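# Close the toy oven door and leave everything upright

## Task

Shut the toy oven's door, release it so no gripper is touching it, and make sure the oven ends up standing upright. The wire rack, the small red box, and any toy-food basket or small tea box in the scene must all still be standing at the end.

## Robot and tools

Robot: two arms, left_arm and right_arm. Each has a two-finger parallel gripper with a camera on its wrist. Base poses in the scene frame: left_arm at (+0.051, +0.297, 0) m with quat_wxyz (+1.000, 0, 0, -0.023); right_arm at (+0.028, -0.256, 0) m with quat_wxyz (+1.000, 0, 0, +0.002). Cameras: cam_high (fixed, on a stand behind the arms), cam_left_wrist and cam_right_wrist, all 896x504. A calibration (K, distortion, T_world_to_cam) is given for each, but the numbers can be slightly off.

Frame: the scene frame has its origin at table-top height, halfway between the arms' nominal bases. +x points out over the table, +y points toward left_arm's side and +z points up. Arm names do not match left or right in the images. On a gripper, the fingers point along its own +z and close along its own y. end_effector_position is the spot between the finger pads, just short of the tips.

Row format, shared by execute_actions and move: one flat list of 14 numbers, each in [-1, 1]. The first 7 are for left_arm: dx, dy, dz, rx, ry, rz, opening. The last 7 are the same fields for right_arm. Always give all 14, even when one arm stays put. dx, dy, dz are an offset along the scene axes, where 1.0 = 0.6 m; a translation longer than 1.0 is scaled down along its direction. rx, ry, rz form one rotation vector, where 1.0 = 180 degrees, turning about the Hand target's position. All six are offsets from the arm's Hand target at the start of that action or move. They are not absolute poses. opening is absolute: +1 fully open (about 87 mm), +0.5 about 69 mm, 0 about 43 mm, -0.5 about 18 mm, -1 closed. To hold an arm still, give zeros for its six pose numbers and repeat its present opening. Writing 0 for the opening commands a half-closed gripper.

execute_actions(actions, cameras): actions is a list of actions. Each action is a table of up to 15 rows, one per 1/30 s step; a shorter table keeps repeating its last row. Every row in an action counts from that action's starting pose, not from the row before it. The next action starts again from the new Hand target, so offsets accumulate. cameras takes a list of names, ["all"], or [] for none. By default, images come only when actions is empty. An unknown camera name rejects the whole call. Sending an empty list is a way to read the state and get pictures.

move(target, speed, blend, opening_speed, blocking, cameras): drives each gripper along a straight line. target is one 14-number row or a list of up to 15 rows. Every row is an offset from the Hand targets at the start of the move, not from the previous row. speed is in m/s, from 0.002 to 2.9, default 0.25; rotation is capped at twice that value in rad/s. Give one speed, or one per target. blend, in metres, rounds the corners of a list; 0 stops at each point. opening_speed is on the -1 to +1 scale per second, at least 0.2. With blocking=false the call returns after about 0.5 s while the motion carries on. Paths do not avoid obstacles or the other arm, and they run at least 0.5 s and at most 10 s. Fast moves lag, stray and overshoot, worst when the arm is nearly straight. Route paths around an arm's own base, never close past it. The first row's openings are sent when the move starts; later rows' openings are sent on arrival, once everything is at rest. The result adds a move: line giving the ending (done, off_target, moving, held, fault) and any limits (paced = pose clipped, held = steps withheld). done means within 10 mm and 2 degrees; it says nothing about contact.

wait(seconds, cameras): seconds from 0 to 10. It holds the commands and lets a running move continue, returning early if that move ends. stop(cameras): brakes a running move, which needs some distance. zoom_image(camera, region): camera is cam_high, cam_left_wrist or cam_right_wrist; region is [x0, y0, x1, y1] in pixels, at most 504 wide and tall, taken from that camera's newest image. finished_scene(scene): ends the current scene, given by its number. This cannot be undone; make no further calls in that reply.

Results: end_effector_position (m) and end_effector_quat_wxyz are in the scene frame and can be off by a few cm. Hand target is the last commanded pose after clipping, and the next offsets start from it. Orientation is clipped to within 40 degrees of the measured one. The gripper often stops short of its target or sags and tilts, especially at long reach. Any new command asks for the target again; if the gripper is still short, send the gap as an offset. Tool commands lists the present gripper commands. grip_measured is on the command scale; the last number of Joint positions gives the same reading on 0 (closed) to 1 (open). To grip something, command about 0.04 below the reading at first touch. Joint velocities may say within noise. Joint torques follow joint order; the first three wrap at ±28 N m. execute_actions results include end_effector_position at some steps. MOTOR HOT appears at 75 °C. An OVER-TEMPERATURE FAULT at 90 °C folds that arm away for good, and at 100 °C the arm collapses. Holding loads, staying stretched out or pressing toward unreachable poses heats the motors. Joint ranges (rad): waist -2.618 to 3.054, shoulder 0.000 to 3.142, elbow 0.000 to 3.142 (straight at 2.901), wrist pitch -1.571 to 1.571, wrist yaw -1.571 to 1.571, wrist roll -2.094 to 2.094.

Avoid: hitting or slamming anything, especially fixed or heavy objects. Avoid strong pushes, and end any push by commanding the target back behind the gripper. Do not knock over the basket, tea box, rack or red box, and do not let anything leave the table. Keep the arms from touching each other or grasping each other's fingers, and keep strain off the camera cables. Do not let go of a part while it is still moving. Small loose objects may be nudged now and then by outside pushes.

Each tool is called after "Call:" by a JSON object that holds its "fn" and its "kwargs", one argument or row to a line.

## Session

Call:
{"fn": "execute_actions", "kwargs": {
  "actions": []
}}

Scene clock: 0.00 s.
left_arm: end_effector_position=(+0.4280, +0.3162, +0.0360) grip_measured=+0.964 end_effector_quat_wxyz=(+0.521, -0.052, +0.849, +0.068) | right_arm: end_effector_position=(+0.3955, -0.2925, +0.0344) grip_measured=+0.982 end_effector_quat_wxyz=(+0.513, +0.078, +0.852, -0.069)
Joint positions: left_arm=[0.002 1.541 0.438 0.627 -0.209 -0.038 0.982] | right_arm=[-0.023 1.507 0.419 0.596 0.183 0.055 0.991]
Joint velocities: within noise
Joint torques (N m): no reading
Heat: left arm: 33 °C; right arm: 29 °C.
Hand target: left_arm +0.4319, +0.3161, +0.0425; +0.529, -0.053, +0.844, +0.067 | right_arm +0.4000, -0.2926, +0.0413; +0.522, +0.079, +0.847, -0.069
Tool commands: left_gripper/opening=+1.0 right_gripper/opening=+1.0
camera_calibration:
cam_left_wrist: T_world_to_cam=[[0.159648, -0.98552, -0.0571159, 0.242822], [-0.961112, -0.141966, -0.236872, 0.487202], [0.225334, 0.0927109, -0.96986, 0.0509895], [0, 0, 0, 1]] pos_world=[0.418001, 0.303745, 0.178726]
cam_right_wrist: T_world_to_cam=[[-0.233232, -0.972283, 0.0164074, -0.192128], [-0.952651, 0.225072, -0.204446, 0.469166], [0.195087, -0.0633139, -0.97874, 0.0877764], [0, 0, 0, 1]] pos_world=[0.385017, -0.286841, 0.184982]

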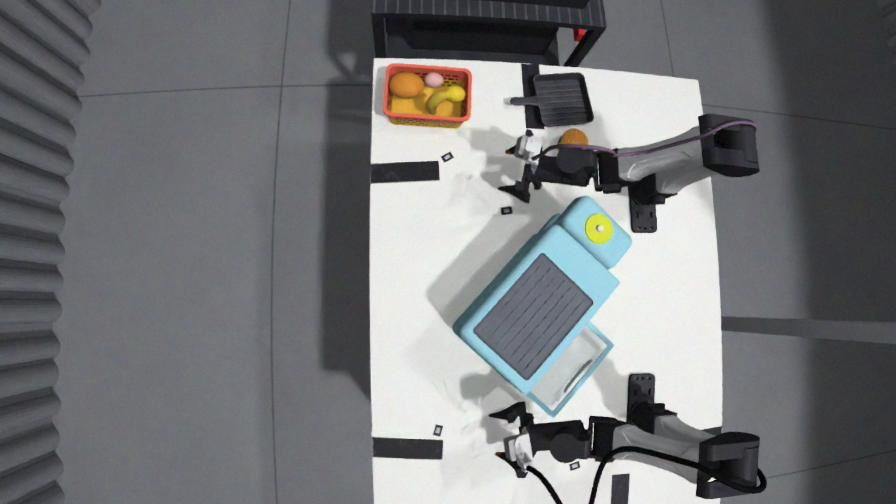

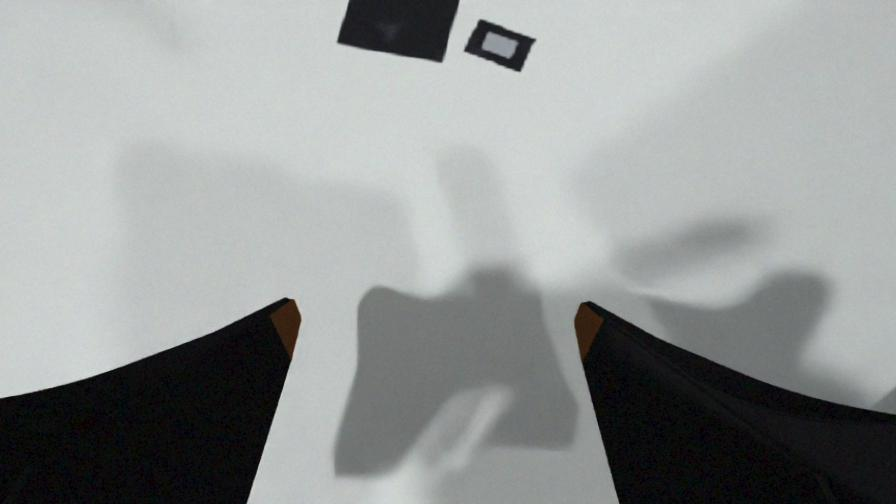

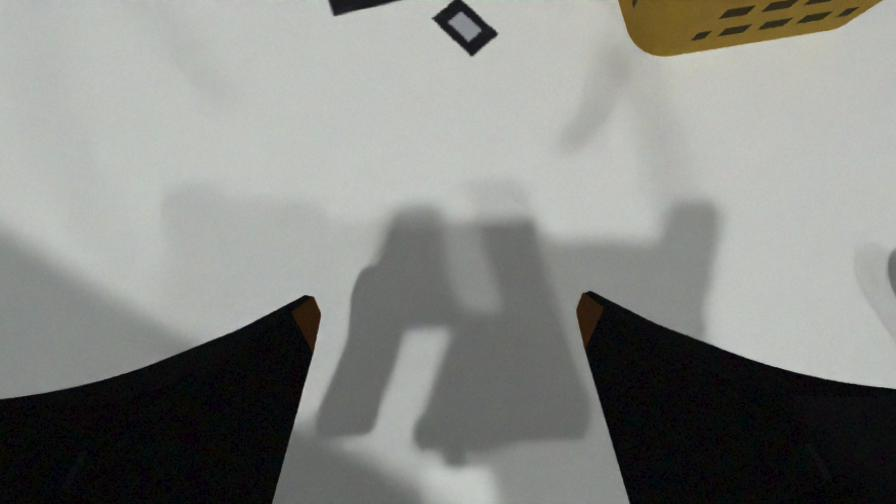

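Call:
{"fn": "move", "kwargs": {
  "target": [
    [-0.0365,0.04,0.1125,0,0.03,-0.15,-1,0,0,0,0,0,0,1],
    [-0.1615,0.0148,0.0708,-0.0012,0.0574,-0.2991,-1,0,0,0,0,0,0,1]
  ],
  "speed": 0.3,
  "blend": [0.03, 0],
  "cameras": ["cam_high","cam_left_wrist"]
}}

Scene clock: 4.93 s.
left_arm: end_effector_position=(+0.3298, +0.3228, +0.0782) grip_measured=-1.000 end_effector_quat_wxyz=(+0.419, +0.337, +0.825, -0.175) | right_arm: end_effector_position=(+0.3955, -0.2925, +0.0344) grip_measured=+0.982 end_effector_quat_wxyz=(+0.513, +0.078, +0.852, -0.069)
Joint positions: left_arm=[0.552 1.341 0.751 -0.614 0.89 1.105 0] | right_arm=[-0.023 1.507 0.419 0.596 0.183 0.055 0.991]
Joint torques (N m): left_arm=[0.5 -3.07 8.9 0.85 0.55 0.1] | right_arm=[-0.68 -5.55 7.71 2.2 -0.02 0.12]
Heat: left arm: 34 °C; right arm: 30 °C.
Hand target: left_arm +0.3351, +0.3250, +0.0851; +0.427, +0.340, +0.820, -0.176 | right_arm +0.4001, -0.2926, +0.0413; +0.522, +0.079, +0.847, -0.069
Off the commanded pose: left_arm 0.009 m, 1 deg | right_arm 0.008 m, 1 deg.
move: done
camera_calibration:
cam_left_wrist: T_world_to_cam=[[-0.701295, -0.712803, 0.00984392, 0.458055], [-0.711234, 0.698684, -0.0773741, 0.0374998], [0.0482747, -0.0612635, -0.996954, 0.223645], [0, 0, 0, 1]] pos_world=[0.337106, 0.314003, 0.221356]
Images, in order (width x height): cam_high 896x504, cam_left_wrist 896x504.

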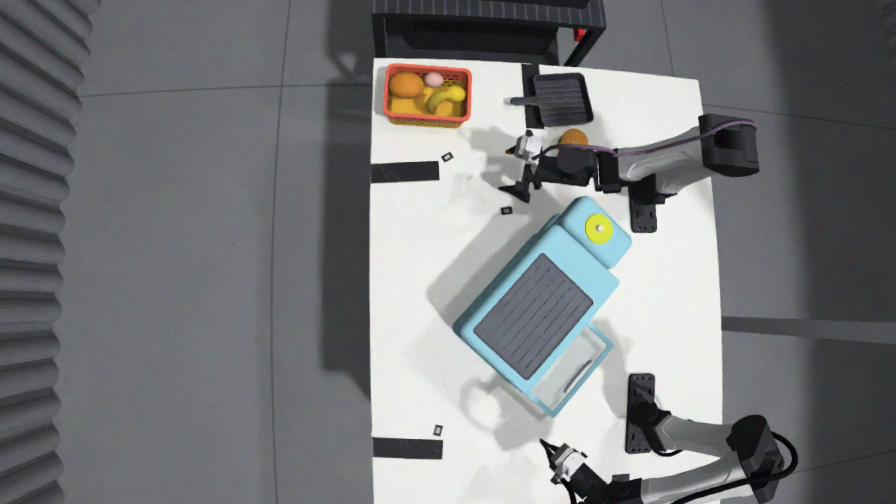

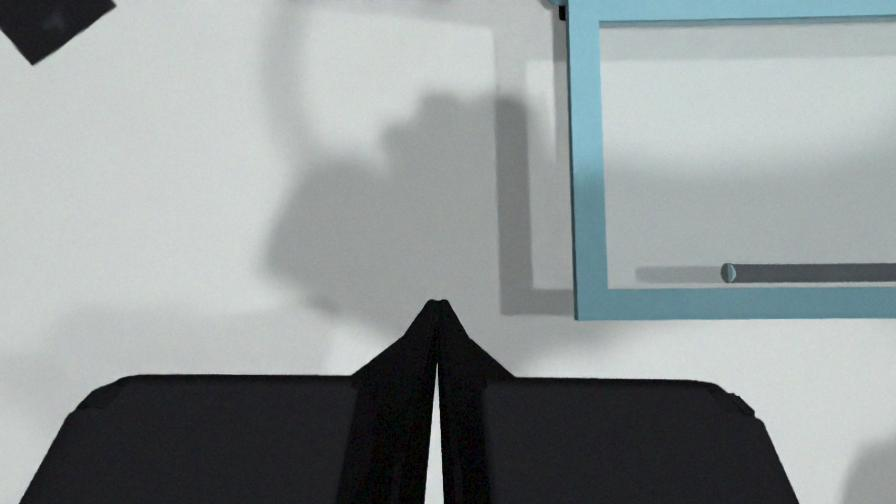

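Call:
{"fn": "move", "kwargs": {
  "target": [
    [-0.0185,-0.025,-0.1118,0,0,0,-1,0,0,0,0,0,0,1],
    [-0.0935,-0.1033,-0.1118,0,0,0,-1,0,0,0,0,0,0,1],
    [-0.088,-0.1177,-0.1018,0,0,0,-1,0,0,0,0,0,0,1]
  ],
  "speed": [0.2,0.12,0.08],
  "blend": [0.01, 0.005,0],
  "cameras": ["cam_high","cam_left_wrist"]
}}

Scene clock: 9.43 s.
left_arm: end_effector_position=(+0.2976, +0.2753, +0.0261) grip_measured=-1.000 end_effector_quat_wxyz=(+0.432, +0.339, +0.826, -0.128) | right_arm: end_effector_position=(+0.3955, -0.2925, +0.0344) grip_measured=+0.982 end_effector_quat_wxyz=(+0.513, +0.078, +0.852, -0.069)
Joint positions: left_arm=[0.348 1.081 0.328 -0.171 0.732 0.827 0] | right_arm=[-0.023 1.507 0.419 0.596 0.183 0.055 0.991]
Joint torques (N m): left_arm=[-1.89 -3.1 4.07 1.07 0.94 -0.24] | right_arm=[-0.68 -5.55 7.71 2.2 -0.02 0.12]
Heat: left arm: 34 °C; right arm: 30 °C.
Hand target: left_arm +0.2822, +0.2543, +0.0240; +0.427, +0.340, +0.820, -0.176 | right_arm +0.4001, -0.2926, +0.0413; +0.522, +0.079, +0.847, -0.069
Off the commanded pose: left_arm 0.026 m, 6 deg | right_arm 0.008 m, 1 deg.
move: off_target (left_arm)
camera_calibration:
cam_left_wrist: T_world_to_cam=[[-0.670894, -0.73751, -0.07734, 0.402139], [-0.734516, 0.675237, -0.0673861, 0.0569587], [0.101921, 0.0115986, -0.994725, 0.134298], [0, 0, 0, 1]] pos_world=[0.297942, 0.256563, 0.168529]
Images, in order (width x height): cam_high 896x504, cam_left_wrist 896x504.

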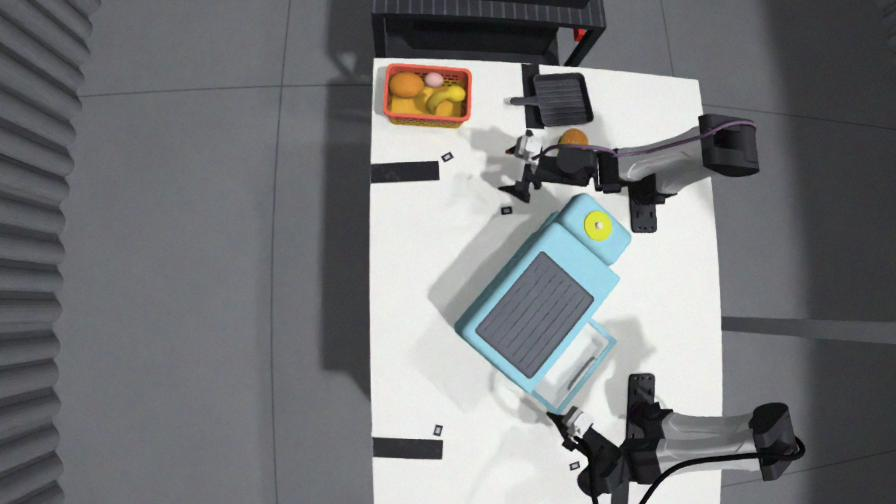

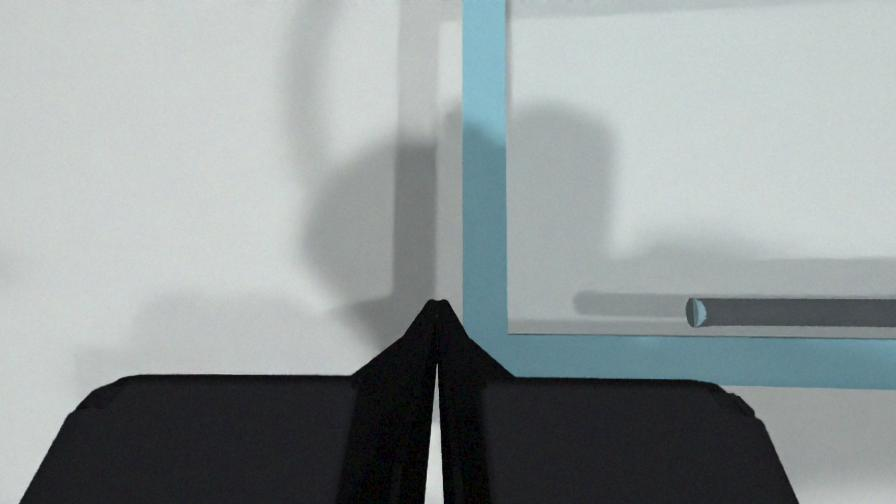

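Call:
{"fn": "move", "kwargs": {
  "target": [
    [0.045,0.07,0.0,0,0,0,-1,0,0,0,0,0,0,1],
    [0.0465,0.0763,-0.022,0,0,0,-1,0,0,0,0,0,0,1]
  ],
  "speed": [0.15,0.08],
  "blend": [0.01, 0],
  "cameras": ["cam_left_wrist"]
}}

Scene clock: 11.63 s.
left_arm: end_effector_position=(+0.3049, +0.2968, +0.0088) grip_measured=-1.000 end_effector_quat_wxyz=(+0.422, +0.336, +0.823, -0.179) | right_arm: end_effector_position=(+0.3955, -0.2925, +0.0344) grip_measured=+0.982 end_effector_quat_wxyz=(+0.513, +0.078, +0.852, -0.069)
Joint positions: left_arm=[0.505 1.36 0.435 -0.228 0.884 1.035 0] | right_arm=[-0.023 1.507 0.419 0.596 0.183 0.055 0.991]
Joint torques (N m): left_arm=[0.4 -2.24 6.82 1.1 0.38 0.09] | right_arm=[-0.69 -5.55 7.71 2.2 -0.02 0.12]
Heat: left arm: 34 °C; right arm: 30 °C.
Hand target: left_arm +0.3101, +0.3001, +0.0107; +0.426, +0.339, +0.820, -0.176 | right_arm +0.4001, -0.2926, +0.0413; +0.522, +0.079, +0.847, -0.069
Off the commanded pose: left_arm 0.007 m, 1 deg | right_arm 0.008 m, 1 deg.
move: done; blend cut to 0.0069 m at target 1
camera_calibration:
cam_left_wrist: T_world_to_cam=[[-0.704188, -0.709838, 0.0157559, 0.42266], [-0.708181, 0.700605, -0.0873669, 0.031151], [0.0509777, -0.0726808, -0.996052, 0.156624], [0, 0, 0, 1]] pos_world=[0.311708, 0.289579, 0.152068]
Images, in order (width x height): cam_left_wrist 896x504.

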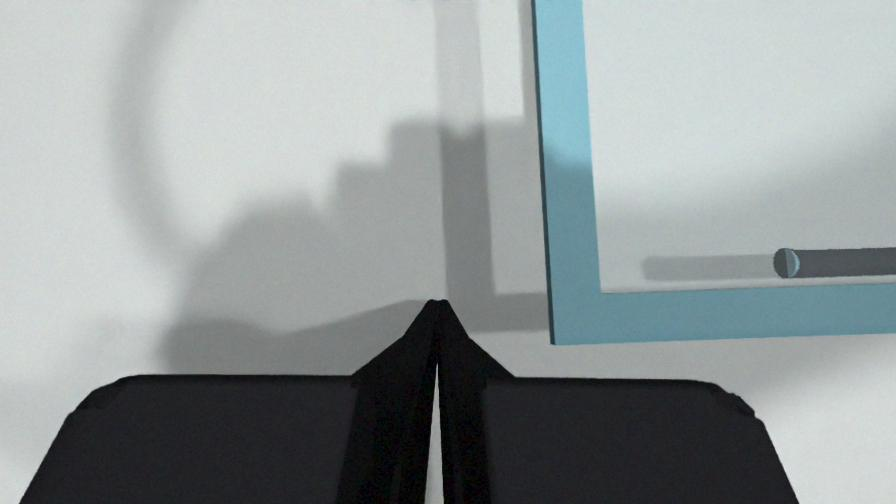

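Call:
{"fn": "move", "kwargs": {
  "target": [
    [-0.0477,-0.0512,0,0,0,0,-1,0,0,0,0,0,0,1],
    [-0.0447,-0.0675,0.0188,0,0,0,-1,0,0,0,0,0,0,1],
    [-0.0325,-0.0788,0.0572,0,0,0,-1,0,0,0,0,0,0,1],
    [-0.0223,-0.0882,0.1072,0,0,0,-1,0,0,0,0,0,0,1],
    [0.0118,-0.1198,0.1788,0,0,0,-1,0,0,0,0,0,0,1]
  ],
  "speed": [0.1,0.08,0.12,0.12,0.12],
  "blend": [0.004,0.008,0.015,0.02,0],
  "cameras": ["cam_high","cam_left_wrist"]
}}

Scene clock: 14.70 s.
left_arm: end_effector_position=(+0.3298, +0.2431, +0.1169) grip_measured=-1.000 end_effector_quat_wxyz=(+0.447, +0.339, +0.817, -0.134) | right_arm: end_effector_position=(+0.3955, -0.2925, +0.0344) grip_measured=+0.982 end_effector_quat_wxyz=(+0.513, +0.078, +0.852, -0.069)
Joint positions: left_arm=[0.15 1.012 0.631 -0.39 0.625 0.62 0] | right_arm=[-0.023 1.507 0.419 0.596 0.183 0.055 0.991]
Joint torques (N m): left_arm=[-1.59 -1.8 9.24 0.91 0.7 -0.24] | right_arm=[-0.68 -5.55 7.71 2.2 -0.02 0.12]
Heat: left arm: 35 °C; right arm: 31 °C.
Hand target: left_arm +0.3172, +0.2282, +0.1181; +0.427, +0.340, +0.820, -0.176 | right_arm +0.4001, -0.2926, +0.0413; +0.522, +0.079, +0.847, -0.069
Off the commanded pose: left_arm 0.020 m, 5 deg | right_arm 0.008 m, 1 deg.
move: off_target (left_arm); blend cut to 0.0075 m at target 2, 0.0126 m at target 3, 0.0156 m at target 4
camera_calibration:
cam_left_wrist: T_world_to_cam=[[-0.673589, -0.734712, -0.0804789, 0.407568], [-0.727653, 0.678303, -0.102112, 0.109466], [0.129612, -0.0102208, -0.991512, 0.217532], [0, 0, 0, 1]] pos_world=[0.325991, 0.227417, 0.259664]
Images, in order (width x height): cam_high 896x504, cam_left_wrist 896x504.

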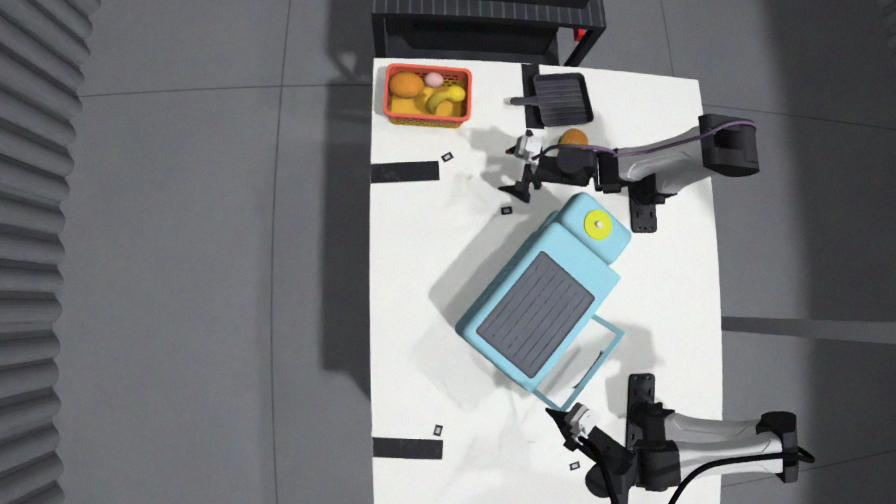

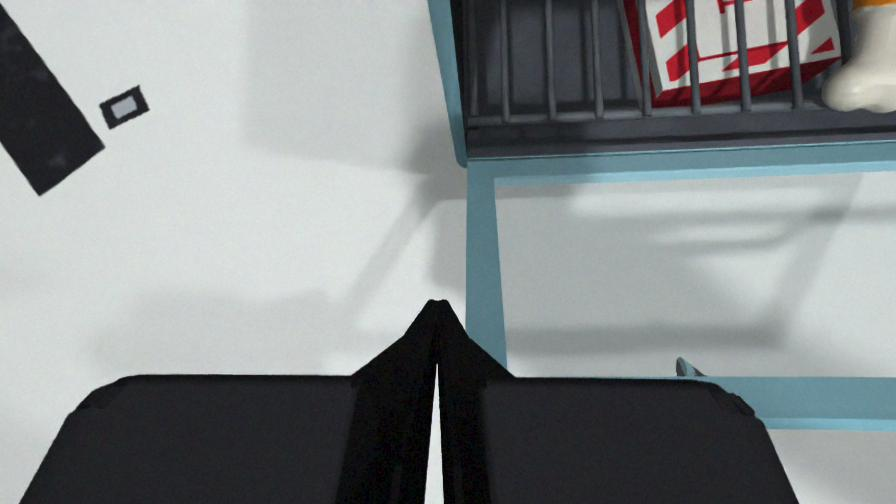

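Call:
{"fn": "move", "kwargs": {
  "target": [
    [-0.0242,0.0417,-0.0718,0,0,0,-1,0,0,0,0,0,0,1],
    [-0.031,0.0543,-0.1218,0,0,0,-1,0,0,0,0,0,0,1],
    [-0.0395,0.0903,-0.1735,0,0,0,-1,0,0,0,0,0,0,1],
    [-0.012,0.1197,-0.1735,0,0,0,-1,0,0,0,0,0,0,1]
  ],
  "speed": [0.12,0.12,0.12,0.12],
  "blend": [0.02,0.015,0.01,0],
  "cameras": ["cam_high","cam_left_wrist"]
}}

Scene clock: 17.67 s.
left_arm: end_effector_position=(+0.2991, +0.2942, +0.0090) grip_measured=-1.000 end_effector_quat_wxyz=(+0.414, +0.332, +0.827, -0.188) | right_arm: end_effector_position=(+0.3955, -0.2925, +0.0344) grip_measured=+0.982 end_effector_quat_wxyz=(+0.513, +0.078, +0.852, -0.069)
Joint positions: left_arm=[0.505 1.347 0.436 -0.268 0.883 1.035 0] | right_arm=[-0.023 1.507 0.419 0.596 0.183 0.055 0.991]
Joint torques (N m): left_arm=[0.47 -2.3 7.39 1.23 0.41 0.11] | right_arm=[-0.68 -5.55 7.69 2.2 -0.02 0.12]
Heat: left arm: 35 °C; right arm: 31 °C.
Hand target: left_arm +0.3099, +0.3000, +0.0139; +0.426, +0.340, +0.820, -0.176 | right_arm +0.4001, -0.2926, +0.0413; +0.522, +0.079, +0.847, -0.069
Off the commanded pose: left_arm 0.013 m, 2 deg | right_arm 0.008 m, 1 deg.
move: off_target (left_arm); blend cut to 0.0156 m at target 1
camera_calibration:
cam_left_wrist: T_world_to_cam=[[-0.703381, -0.709707, 0.0396434, 0.416289], [-0.710278, 0.699593, -0.0779391, 0.0297891], [0.0275796, -0.0829788, -0.99617, 0.166987], [0, 0, 0, 1]] pos_world=[0.309363, 0.28846, 0.152166]
Images, in order (width x height): cam_high 896x504, cam_left_wrist 896x504.

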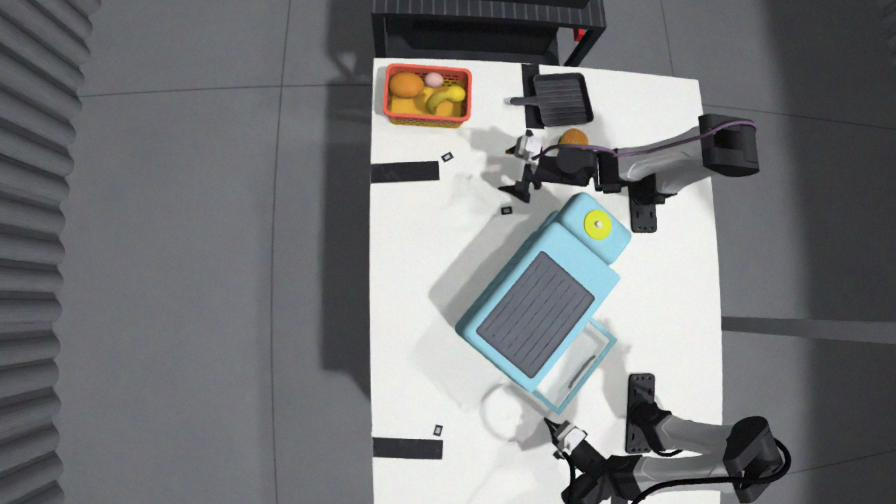

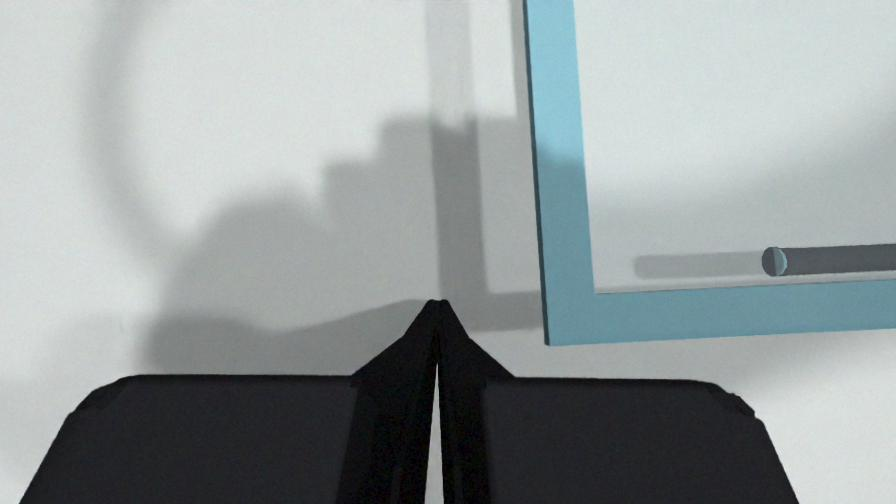

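Call:
{"fn": "move", "kwargs": {
  "target": [
    [-0.0298,0.0283,0.003,0,0,0,-1,0,0,0,0,0,0,1],
    [-0.09,-0.0333,0.001,0,0,0,-1,0,0,0,0,0,0,1],
    [-0.0482,-0.0817,0.0,0,0,0,-1,0,0,0,0,0,0,1]
  ],
  "speed": [0.15,0.15,0.08],
  "blend": [0.01,0.004,0],
  "cameras": ["cam_high","cam_left_wrist"]
}}

Scene clock: 20.20 s.
left_arm: end_effector_position=(+0.2722, +0.2577, +0.0098) grip_measured=-1.000 end_effector_quat_wxyz=(+0.405, +0.323, +0.837, -0.176) | right_arm: end_effector_position=(+0.3955, -0.2925, +0.0344) grip_measured=+0.982 end_effector_quat_wxyz=(+0.513, +0.078, +0.852, -0.069)
Joint positions: left_arm=[0.33 1.071 0.276 -0.214 0.765 0.789 0] | right_arm=[-0.023 1.507 0.419 0.596 0.183 0.055 0.991]
Joint torques (N m): left_arm=[-1.88 -1.87 4.96 1.93 0.53 -0.02] | right_arm=[-0.69 -5.55 7.71 2.2 -0.02 0.12]
Heat: left arm: 35 °C; right arm: 31 °C.
Hand target: left_arm +0.2810, +0.2510, +0.0140; +0.427, +0.340, +0.820, -0.176 | right_arm +0.4001, -0.2926, +0.0413; +0.522, +0.079, +0.847, -0.069
Off the commanded pose: left_arm 0.012 m, 4 deg | right_arm 0.008 m, 1 deg.
move: off_target (left_arm)
camera_calibration:
cam_left_wrist: T_world_to_cam=[[-0.68267, -0.729714, 0.0384611, 0.370996], [-0.730666, 0.680986, -0.04885, 0.0463137], [0.00945505, -0.0614507, -0.998065, 0.164863], [0, 0, 0, 1]] pos_world=[0.285549, 0.249313, 0.152538]
Images, in order (width x height): cam_high 896x504, cam_left_wrist 896x504.

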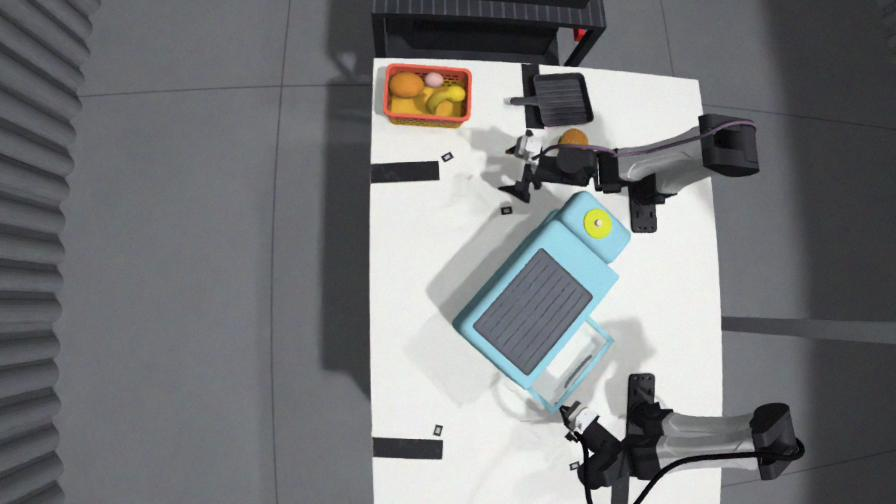

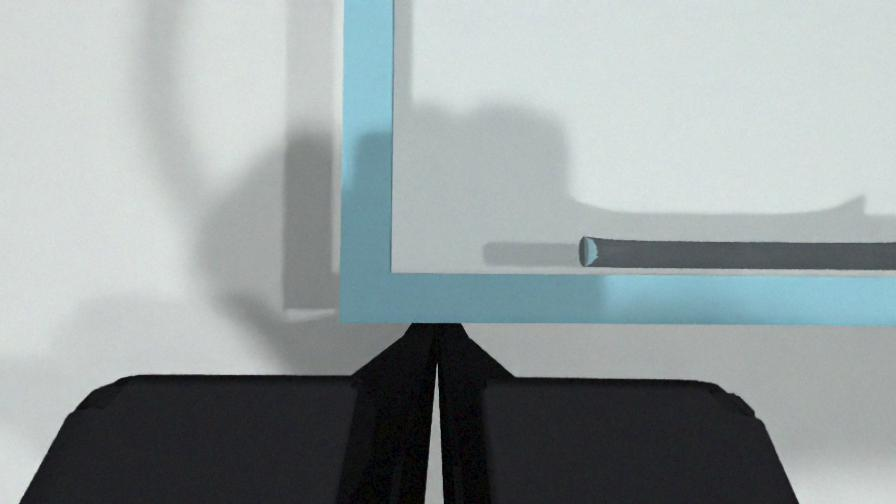

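Call:
{"fn": "move", "kwargs": {
  "target": [
    [0.0123,-0.0145,0.0133,0,0,0,-1,0,0,0,0,0,0,1],
    [0.0208,-0.0225,0.0517,0,0,0,-1,0,0,0,0,0,0,1],
    [0.0305,-0.0318,0.1017,0,0,0,-1,0,0,0,0,0,0,1],
    [0.061,-0.0608,0.1733,0,0,0,-1,0,0,0,0,0,0,1]
  ],
  "speed": [0.08,0.1,0.12,0.12],
  "blend": [0.005,0.012,0.02,0],
  "cameras": ["cam_high","cam_left_wrist"]
}}

Scene clock: 22.43 s.
left_arm: end_effector_position=(+0.3135, +0.2163, +0.1101) grip_measured=-1.000 end_effector_quat_wxyz=(+0.423, +0.338, +0.822, -0.176) | right_arm: end_effector_position=(+0.3955, -0.2925, +0.0344) grip_measured=+0.982 end_effector_quat_wxyz=(+0.513, +0.078, +0.852, -0.069)
Joint positions: left_arm=[0.062 0.998 0.612 -0.41 0.624 0.534 0] | right_arm=[-0.023 1.507 0.419 0.596 0.183 0.055 0.991]
Joint torques (N m): left_arm=[-0.62 -1.4 9.72 1.51 0.14 -0.04] | right_arm=[-0.68 -5.55 7.69 2.2 -0.02 0.12]
Heat: left arm: 35 °C; right arm: 31 °C.
Hand target: left_arm +0.3176, +0.2145, +0.1178; +0.426, +0.339, +0.820, -0.176 | right_arm +0.4001, -0.2926, +0.0413; +0.522, +0.079, +0.847, -0.069
Off the commanded pose: left_arm 0.009 m, 1 deg | right_arm 0.008 m, 1 deg.
move: done; blend cut to 0.0155 m at target 3
camera_calibration:
cam_left_wrist: T_world_to_cam=[[-0.703818, -0.710339, 0.00764729, 0.370903], [-0.708108, 0.700665, -0.0874728, 0.102484], [0.0567772, -0.06698, -0.996138, 0.248296], [0, 0, 0, 1]] pos_world=[0.31952, 0.208291, 0.253466]
Images, in order (width x height): cam_high 896x504, cam_left_wrist 896x504.

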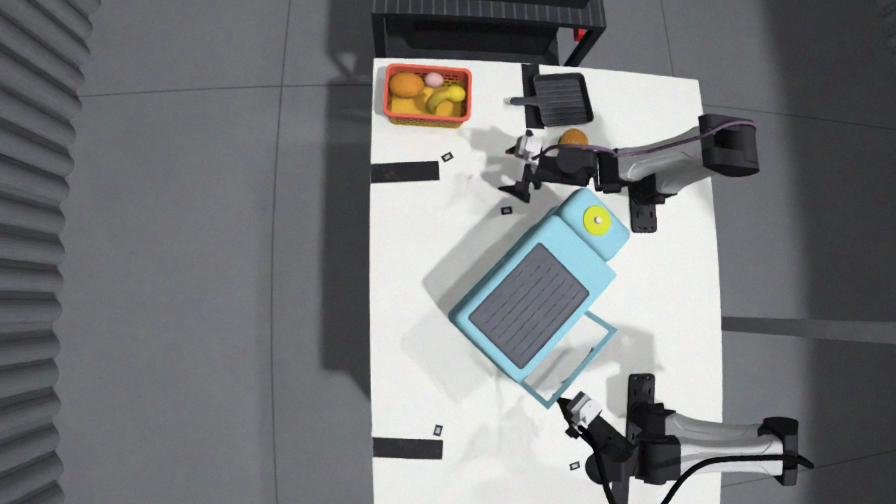

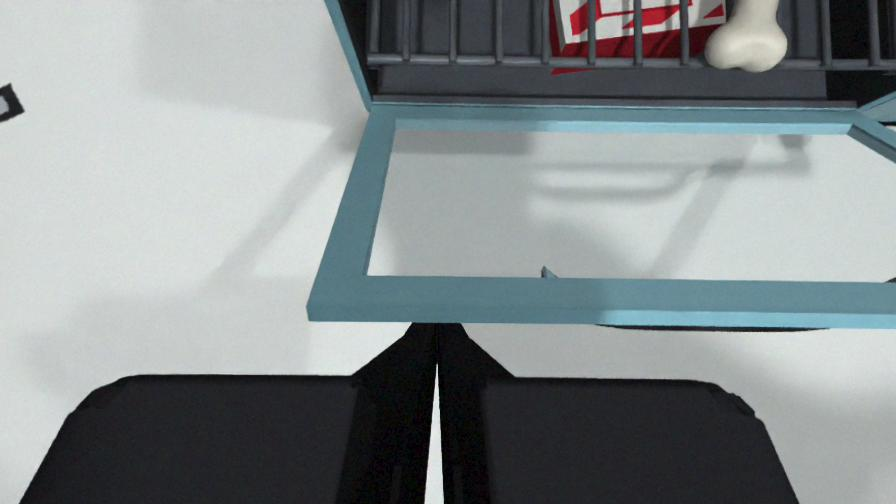

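Call:
{"fn": "move", "kwargs": {
  "target": [
    [0.0447,-0.0425,0.0283,0,0,0,-1,0,0,0,0,0,0,1],
    [0.087,-0.0828,0.025,0,0,0,-1,0,0,0,0,0,0,1],
    [0.1752,-0.1668,0.0233,0,0,0,-1,0,0,0,0,0,0,1]
  ],
  "speed": [0.12, 0.1, 0.08],
  "blend": [0.02, 0.02, 0],
  "cameras": ["cam_high","cam_left_wrist"]
}}

Scene clock: 24.93 s.
left_arm: end_effector_position=(+0.3832, +0.1428, +0.1042) grip_measured=-1.000 end_effector_quat_wxyz=(+0.353, +0.326, +0.861, -0.164) | right_arm: end_effector_position=(+0.3955, -0.2925, +0.0344) grip_measured=+0.982 end_effector_quat_wxyz=(+0.513, +0.078, +0.852, -0.069)
Joint positions: left_arm=[-0.258 1.439 0.942 -0.337 0.347 0.287 0] | right_arm=[-0.023 1.507 0.419 0.596 0.183 0.055 0.991]
Joint torques (N m): left_arm=[-2.07 -3.47 11.37 3.13 0.32 -0.09] | right_arm=[-0.68 -5.56 7.71 2.2 -0.02 0.12]
Heat: left arm: 36 °C; right arm: 31 °C.
Hand target: left_arm +0.4227, +0.1144, +0.1319; +0.426, +0.340, +0.820, -0.176 | right_arm +0.4001, -0.2926, +0.0413; +0.522, +0.079, +0.847, -0.069
Off the commanded pose: left_arm 0.056 m, 10 deg | right_arm 0.008 m, 1 deg.
move: off_target (left_arm); blend cut to 0.0176 m at target 1, 0.0176 m at target 2
camera_calibration:
cam_left_wrist: T_world_to_cam=[[-0.677073, -0.733811, 0.055626, 0.35588], [-0.73083, 0.679341, 0.0662059, 0.198636], [-0.0863716, 0.00417307, -0.996254, 0.278239], [0, 0, 0, 1]] pos_world=[0.410157, 0.125046, 0.24425]
Images, in order (width x height): cam_high 896x504, cam_left_wrist 896x504.

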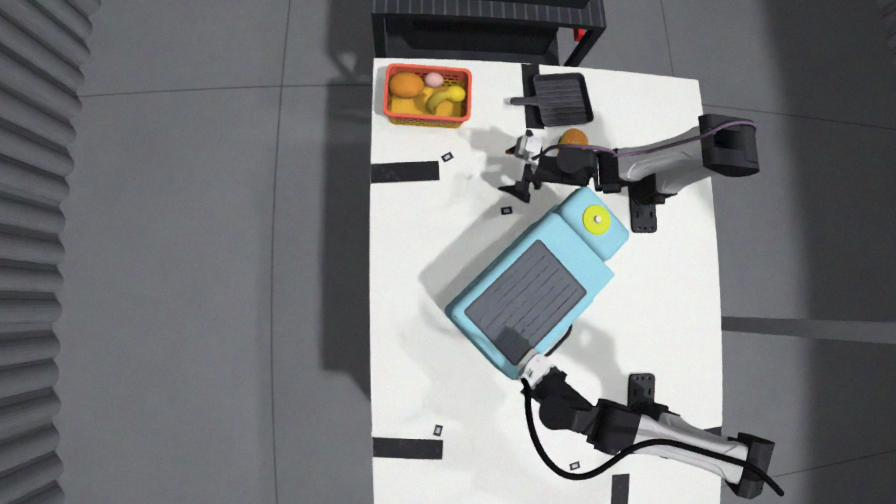

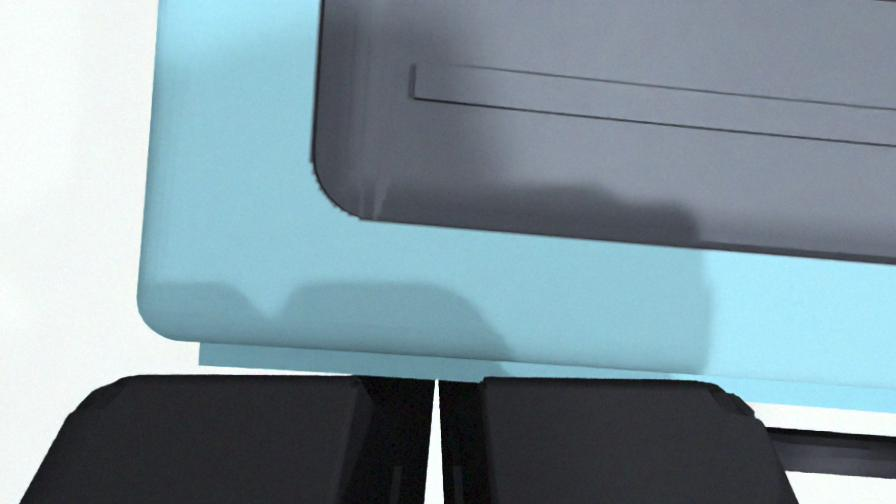

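Call:
{"fn": "move", "kwargs": {
  "target": [-0.1752,0.1668,0.03,0,0,0,-1,0,0,0,0,0,0,1],
  "speed": 0.2,
  "cameras": ["cam_high","cam_left_wrist"]
}}

Call:
{"fn": "zoom_image", "kwargs": {
  "camera": "cam_high",
  "region": [490, 250, 640, 400]
}}

Scene clock: 30.10 s.
left_arm: end_effector_position=(+0.3207, +0.2149, +0.1496) grip_measured=-1.000 end_effector_quat_wxyz=(+0.427, +0.336, +0.822, -0.171) | right_arm: end_effector_position=(+0.3955, -0.2925, +0.0344) grip_measured=+0.982 end_effector_quat_wxyz=(+0.513, +0.078, +0.852, -0.069)
Joint positions: left_arm=[0.048 1.006 0.766 -0.538 0.607 0.519 0] | right_arm=[-0.023 1.507 0.419 0.596 0.183 0.055 0.991]
Joint torques (N m): left_arm=[0.47 -2.82 6.82 1.5 0.32 0.1] | right_arm=[-0.68 -5.55 7.69 2.2 -0.02 0.12]
Heat: left arm: 37 °C; right arm: 31 °C.
Hand target: left_arm +0.3176, +0.2145, +0.1499; +0.427, +0.340, +0.820, -0.176 | right_arm +0.4001, -0.2926, +0.0413; +0.522, +0.079, +0.847, -0.069
Off the commanded pose: left_arm 0.003 m, 1 deg | right_arm 0.008 m, 1 deg.
move: done
camera_calibration:
cam_left_wrist: T_world_to_cam=[[-0.698966, -0.715153, -0.00166376, 0.375641], [-0.71206, 0.696155, -0.0913191, 0.114864], [0.0664654, -0.0626442, -0.99582, 0.282935], [0, 0, 0, 1]] pos_world=[0.325544, 0.206402, 0.292867]
Images, in order (width x height): cam_high 896x504, cam_left_wrist 896x504.

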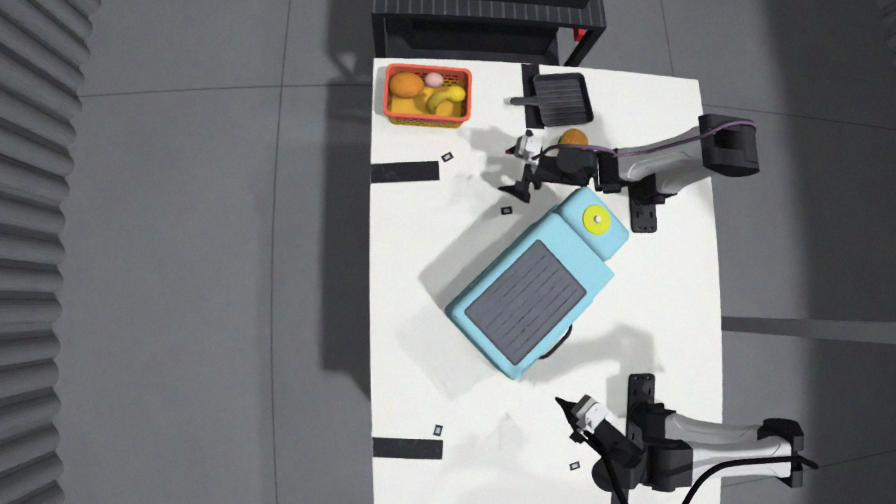

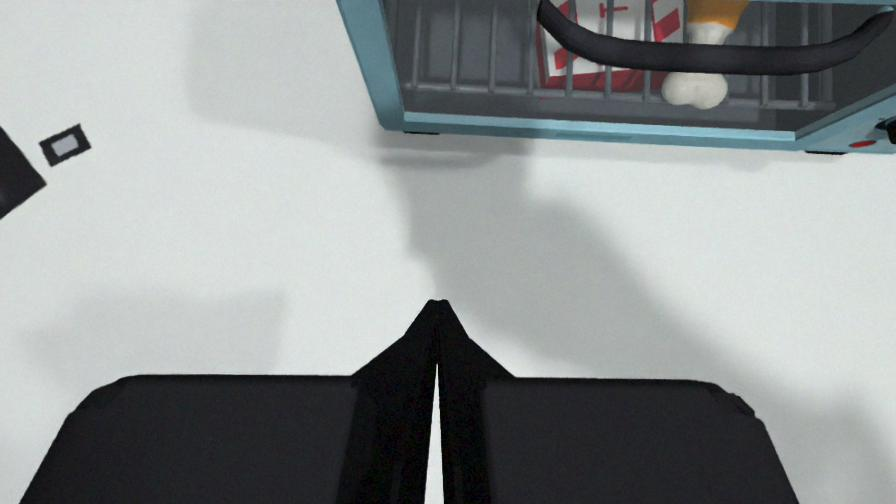

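Scaled by 3.360 from the camera's 896x504 image, which has a finer 1280x720 frame.

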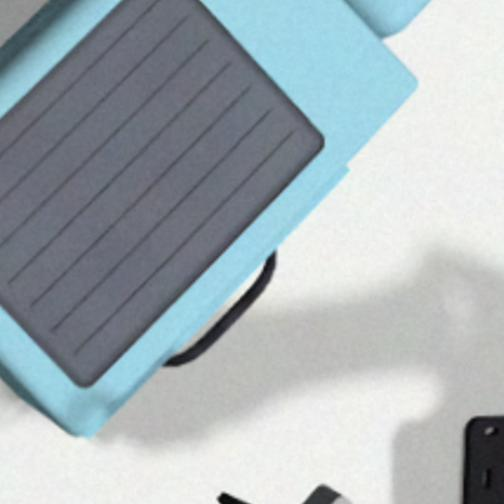

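Call:
{"fn": "move", "kwargs": {
  "target": [
    [0.0907,-0.0992,0.017,-0.059,-0.059,0,-1,0,0,0,0,0,0,1],
    [0.164,-0.1708,0.017,-0.059,-0.059,0,-1,0,0,0,0,0,0,1]
  ],
  "speed": [0.25, 0.07],
  "blend": [0.01, 0],
  "cameras": ["cam_high","cam_left_wrist"]
}}

Scene clock: 32.87 s.
left_arm: end_effector_position=(+0.3983, +0.1280, +0.1403) grip_measured=-1.000 end_effector_quat_wxyz=(+0.496, +0.303, +0.784, -0.215) | right_arm: end_effector_position=(+0.3955, -0.2925, +0.0344) grip_measured=+0.982 end_effector_quat_wxyz=(+0.513, +0.078, +0.852, -0.069)
Joint positions: left_arm=[-0.225 1.312 0.734 0.097 0.459 0.187 0] | right_arm=[-0.023 1.507 0.419 0.596 0.183 0.055 0.991]
Joint torques (N m): left_arm=[-2.11 -2.22 10.48 2.77 0.02 -0.07] | right_arm=[-0.68 -5.55 7.69 2.19 -0.02 0.12]
Heat: left arm: 37 °C; right arm: 31 °C.
Hand target: left_arm +0.4160, +0.1120, +0.1602; +0.530, +0.314, +0.757, -0.219 | right_arm +0.4001, -0.2926, +0.0413; +0.522, +0.079, +0.847, -0.069
Off the commanded pose: left_arm 0.031 m, 5 deg | right_arm 0.008 m, 1 deg.
move: off_target (left_arm)
camera_calibration:
cam_left_wrist: T_world_to_cam=[[-0.689765, -0.722907, 0.040381, 0.358984], [-0.703377, 0.655816, -0.274164, 0.257167], [0.171713, -0.217512, -0.960835, 0.23614], [0, 0, 0, 1]] pos_world=[0.387952, 0.142221, 0.282902]
Images, in order (width x height): cam_high 896x504, cam_left_wrist 896x504.

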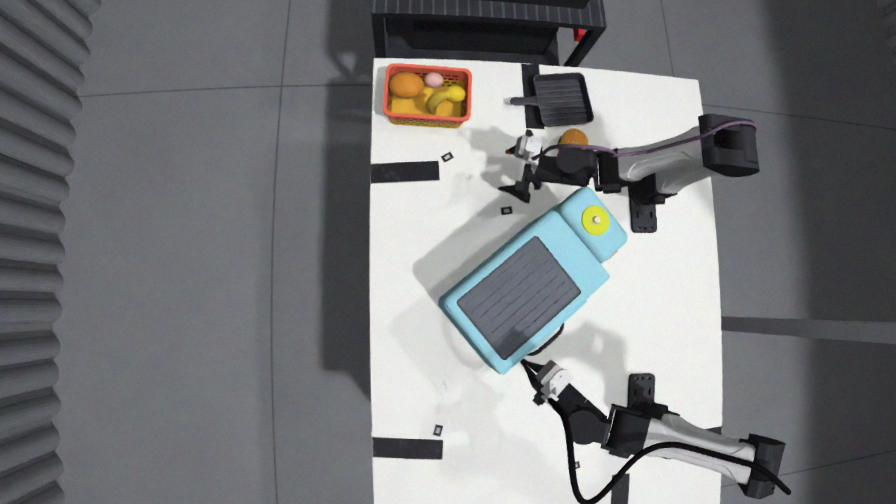

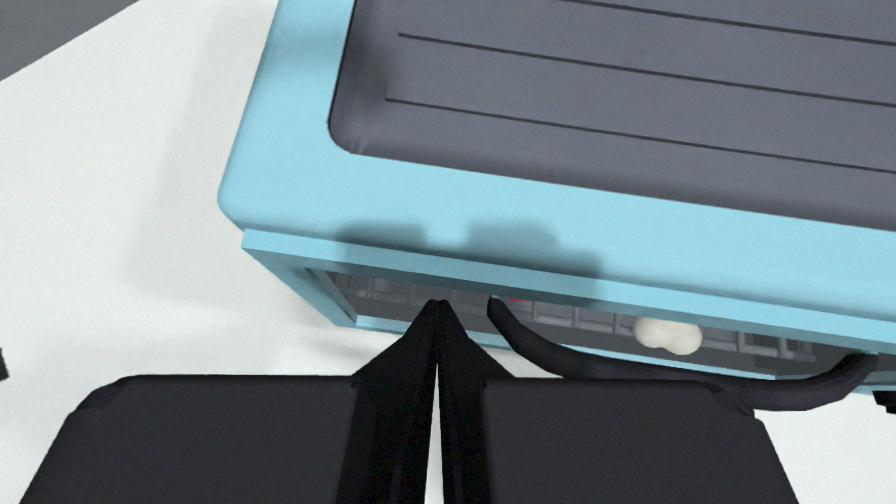

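Fully closed now (same as the earlier scenes). Retreat.

Call:
{"fn": "move", "kwargs": {
  "target": [-0.145,0.14,0.0,0,0,0,-1,0,0,0,0,0,0,1],
  "speed": 0.2,
  "cameras": ["cam_high","cam_left_wrist"]
}}

Call:
{"fn": "zoom_image", "kwargs": {
  "camera": "cam_high",
  "region": [480, 240, 630, 390]
}}

Scene clock: 34.53 s.
left_arm: end_effector_position=(+0.3317, +0.1960, +0.1594) grip_measured=-1.000 end_effector_quat_wxyz=(+0.530, +0.309, +0.759, -0.217) | right_arm: end_effector_position=(+0.3955, -0.2925, +0.0344) grip_measured=+0.982 end_effector_quat_wxyz=(+0.513, +0.078, +0.852, -0.069)
Joint positions: left_arm=[0.067 0.905 0.554 -0.133 0.736 0.337 0] | right_arm=[-0.023 1.507 0.419 0.596 0.183 0.055 0.991]
Joint torques (N m): left_arm=[0.49 -2.41 7.08 1.67 0.25 0.07] | right_arm=[-0.68 -5.55 7.71 2.2 -0.02 0.12]
Heat: left arm: 37 °C; right arm: 31 °C.
Hand target: left_arm +0.3290, +0.1960, +0.1601; +0.530, +0.314, +0.757, -0.219 | right_arm +0.4001, -0.2926, +0.0413; +0.522, +0.079, +0.847, -0.069
Off the commanded pose: left_arm 0.003 m, 1 deg | right_arm 0.008 m, 1 deg.
move: done
camera_calibration:
cam_left_wrist: T_world_to_cam=[[-0.699783, -0.714335, 0.0054472, 0.368755], [-0.67133, 0.65501, -0.346811, 0.172029], [0.244171, -0.246349, -0.937919, 0.258707], [0, 0, 0, 1]] pos_world=[0.310369, 0.214466, 0.300299]
Images, in order (width x height): cam_high 896x504, cam_left_wrist 896x504.

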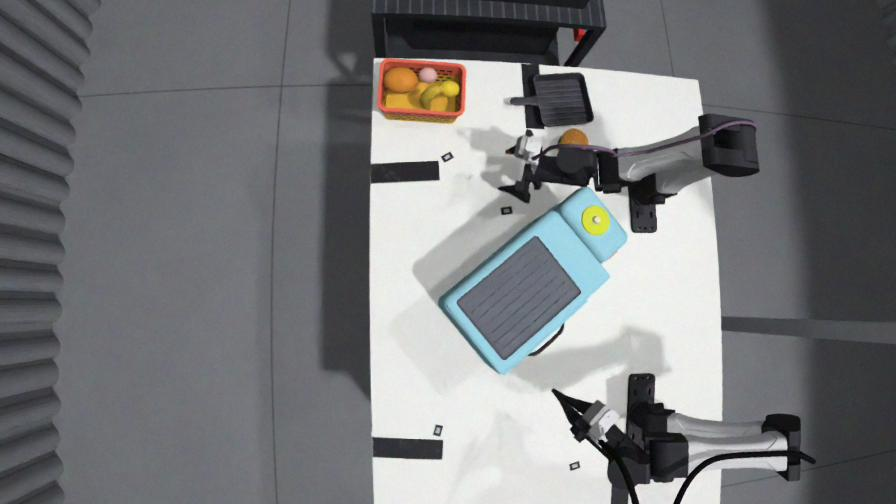

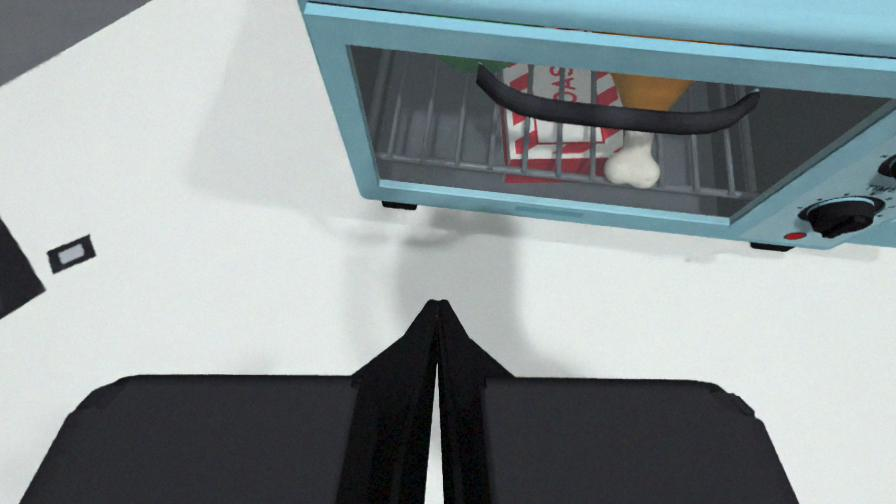

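Scaled by 3.360 from the camera's 896x504 image, which has a finer 1280x720 frame.

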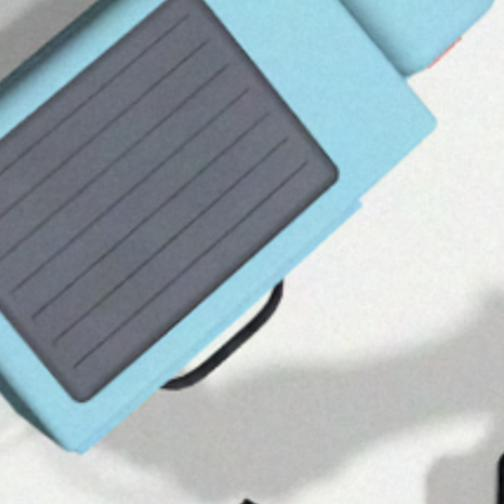

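Call:
{"fn": "zoom_image", "kwargs": {
  "camera": "cam_left_wrist",
  "region": [640, 0, 896, 250]
}}

Call:
{"fn": "zoom_image", "kwargs": {
  "camera": "cam_left_wrist",
  "region": [280, 0, 480, 220]
}}

Scaled by 1.969 from the camera's 896x504 image, which has a finer 1280x720 frame.

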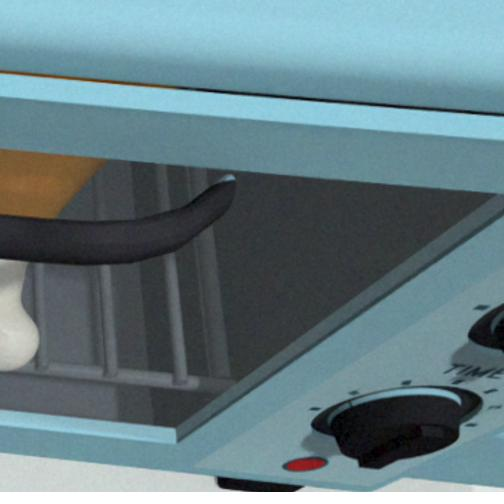

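Scaled by 2.291 from the camera's 896x504 image, which has a finer 1280x720 frame.

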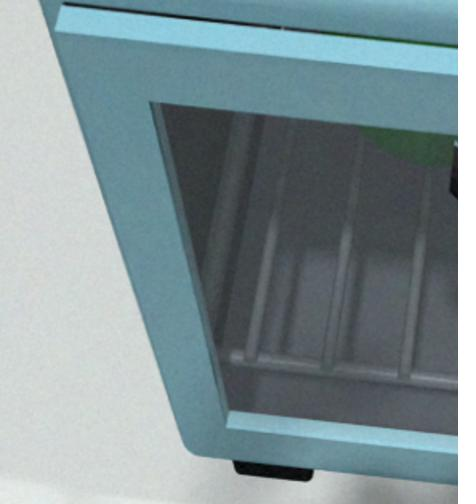

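Call:
{"fn": "finished_scene", "kwargs": {
  "scene": 3
}}

The scene is finished: the task was done.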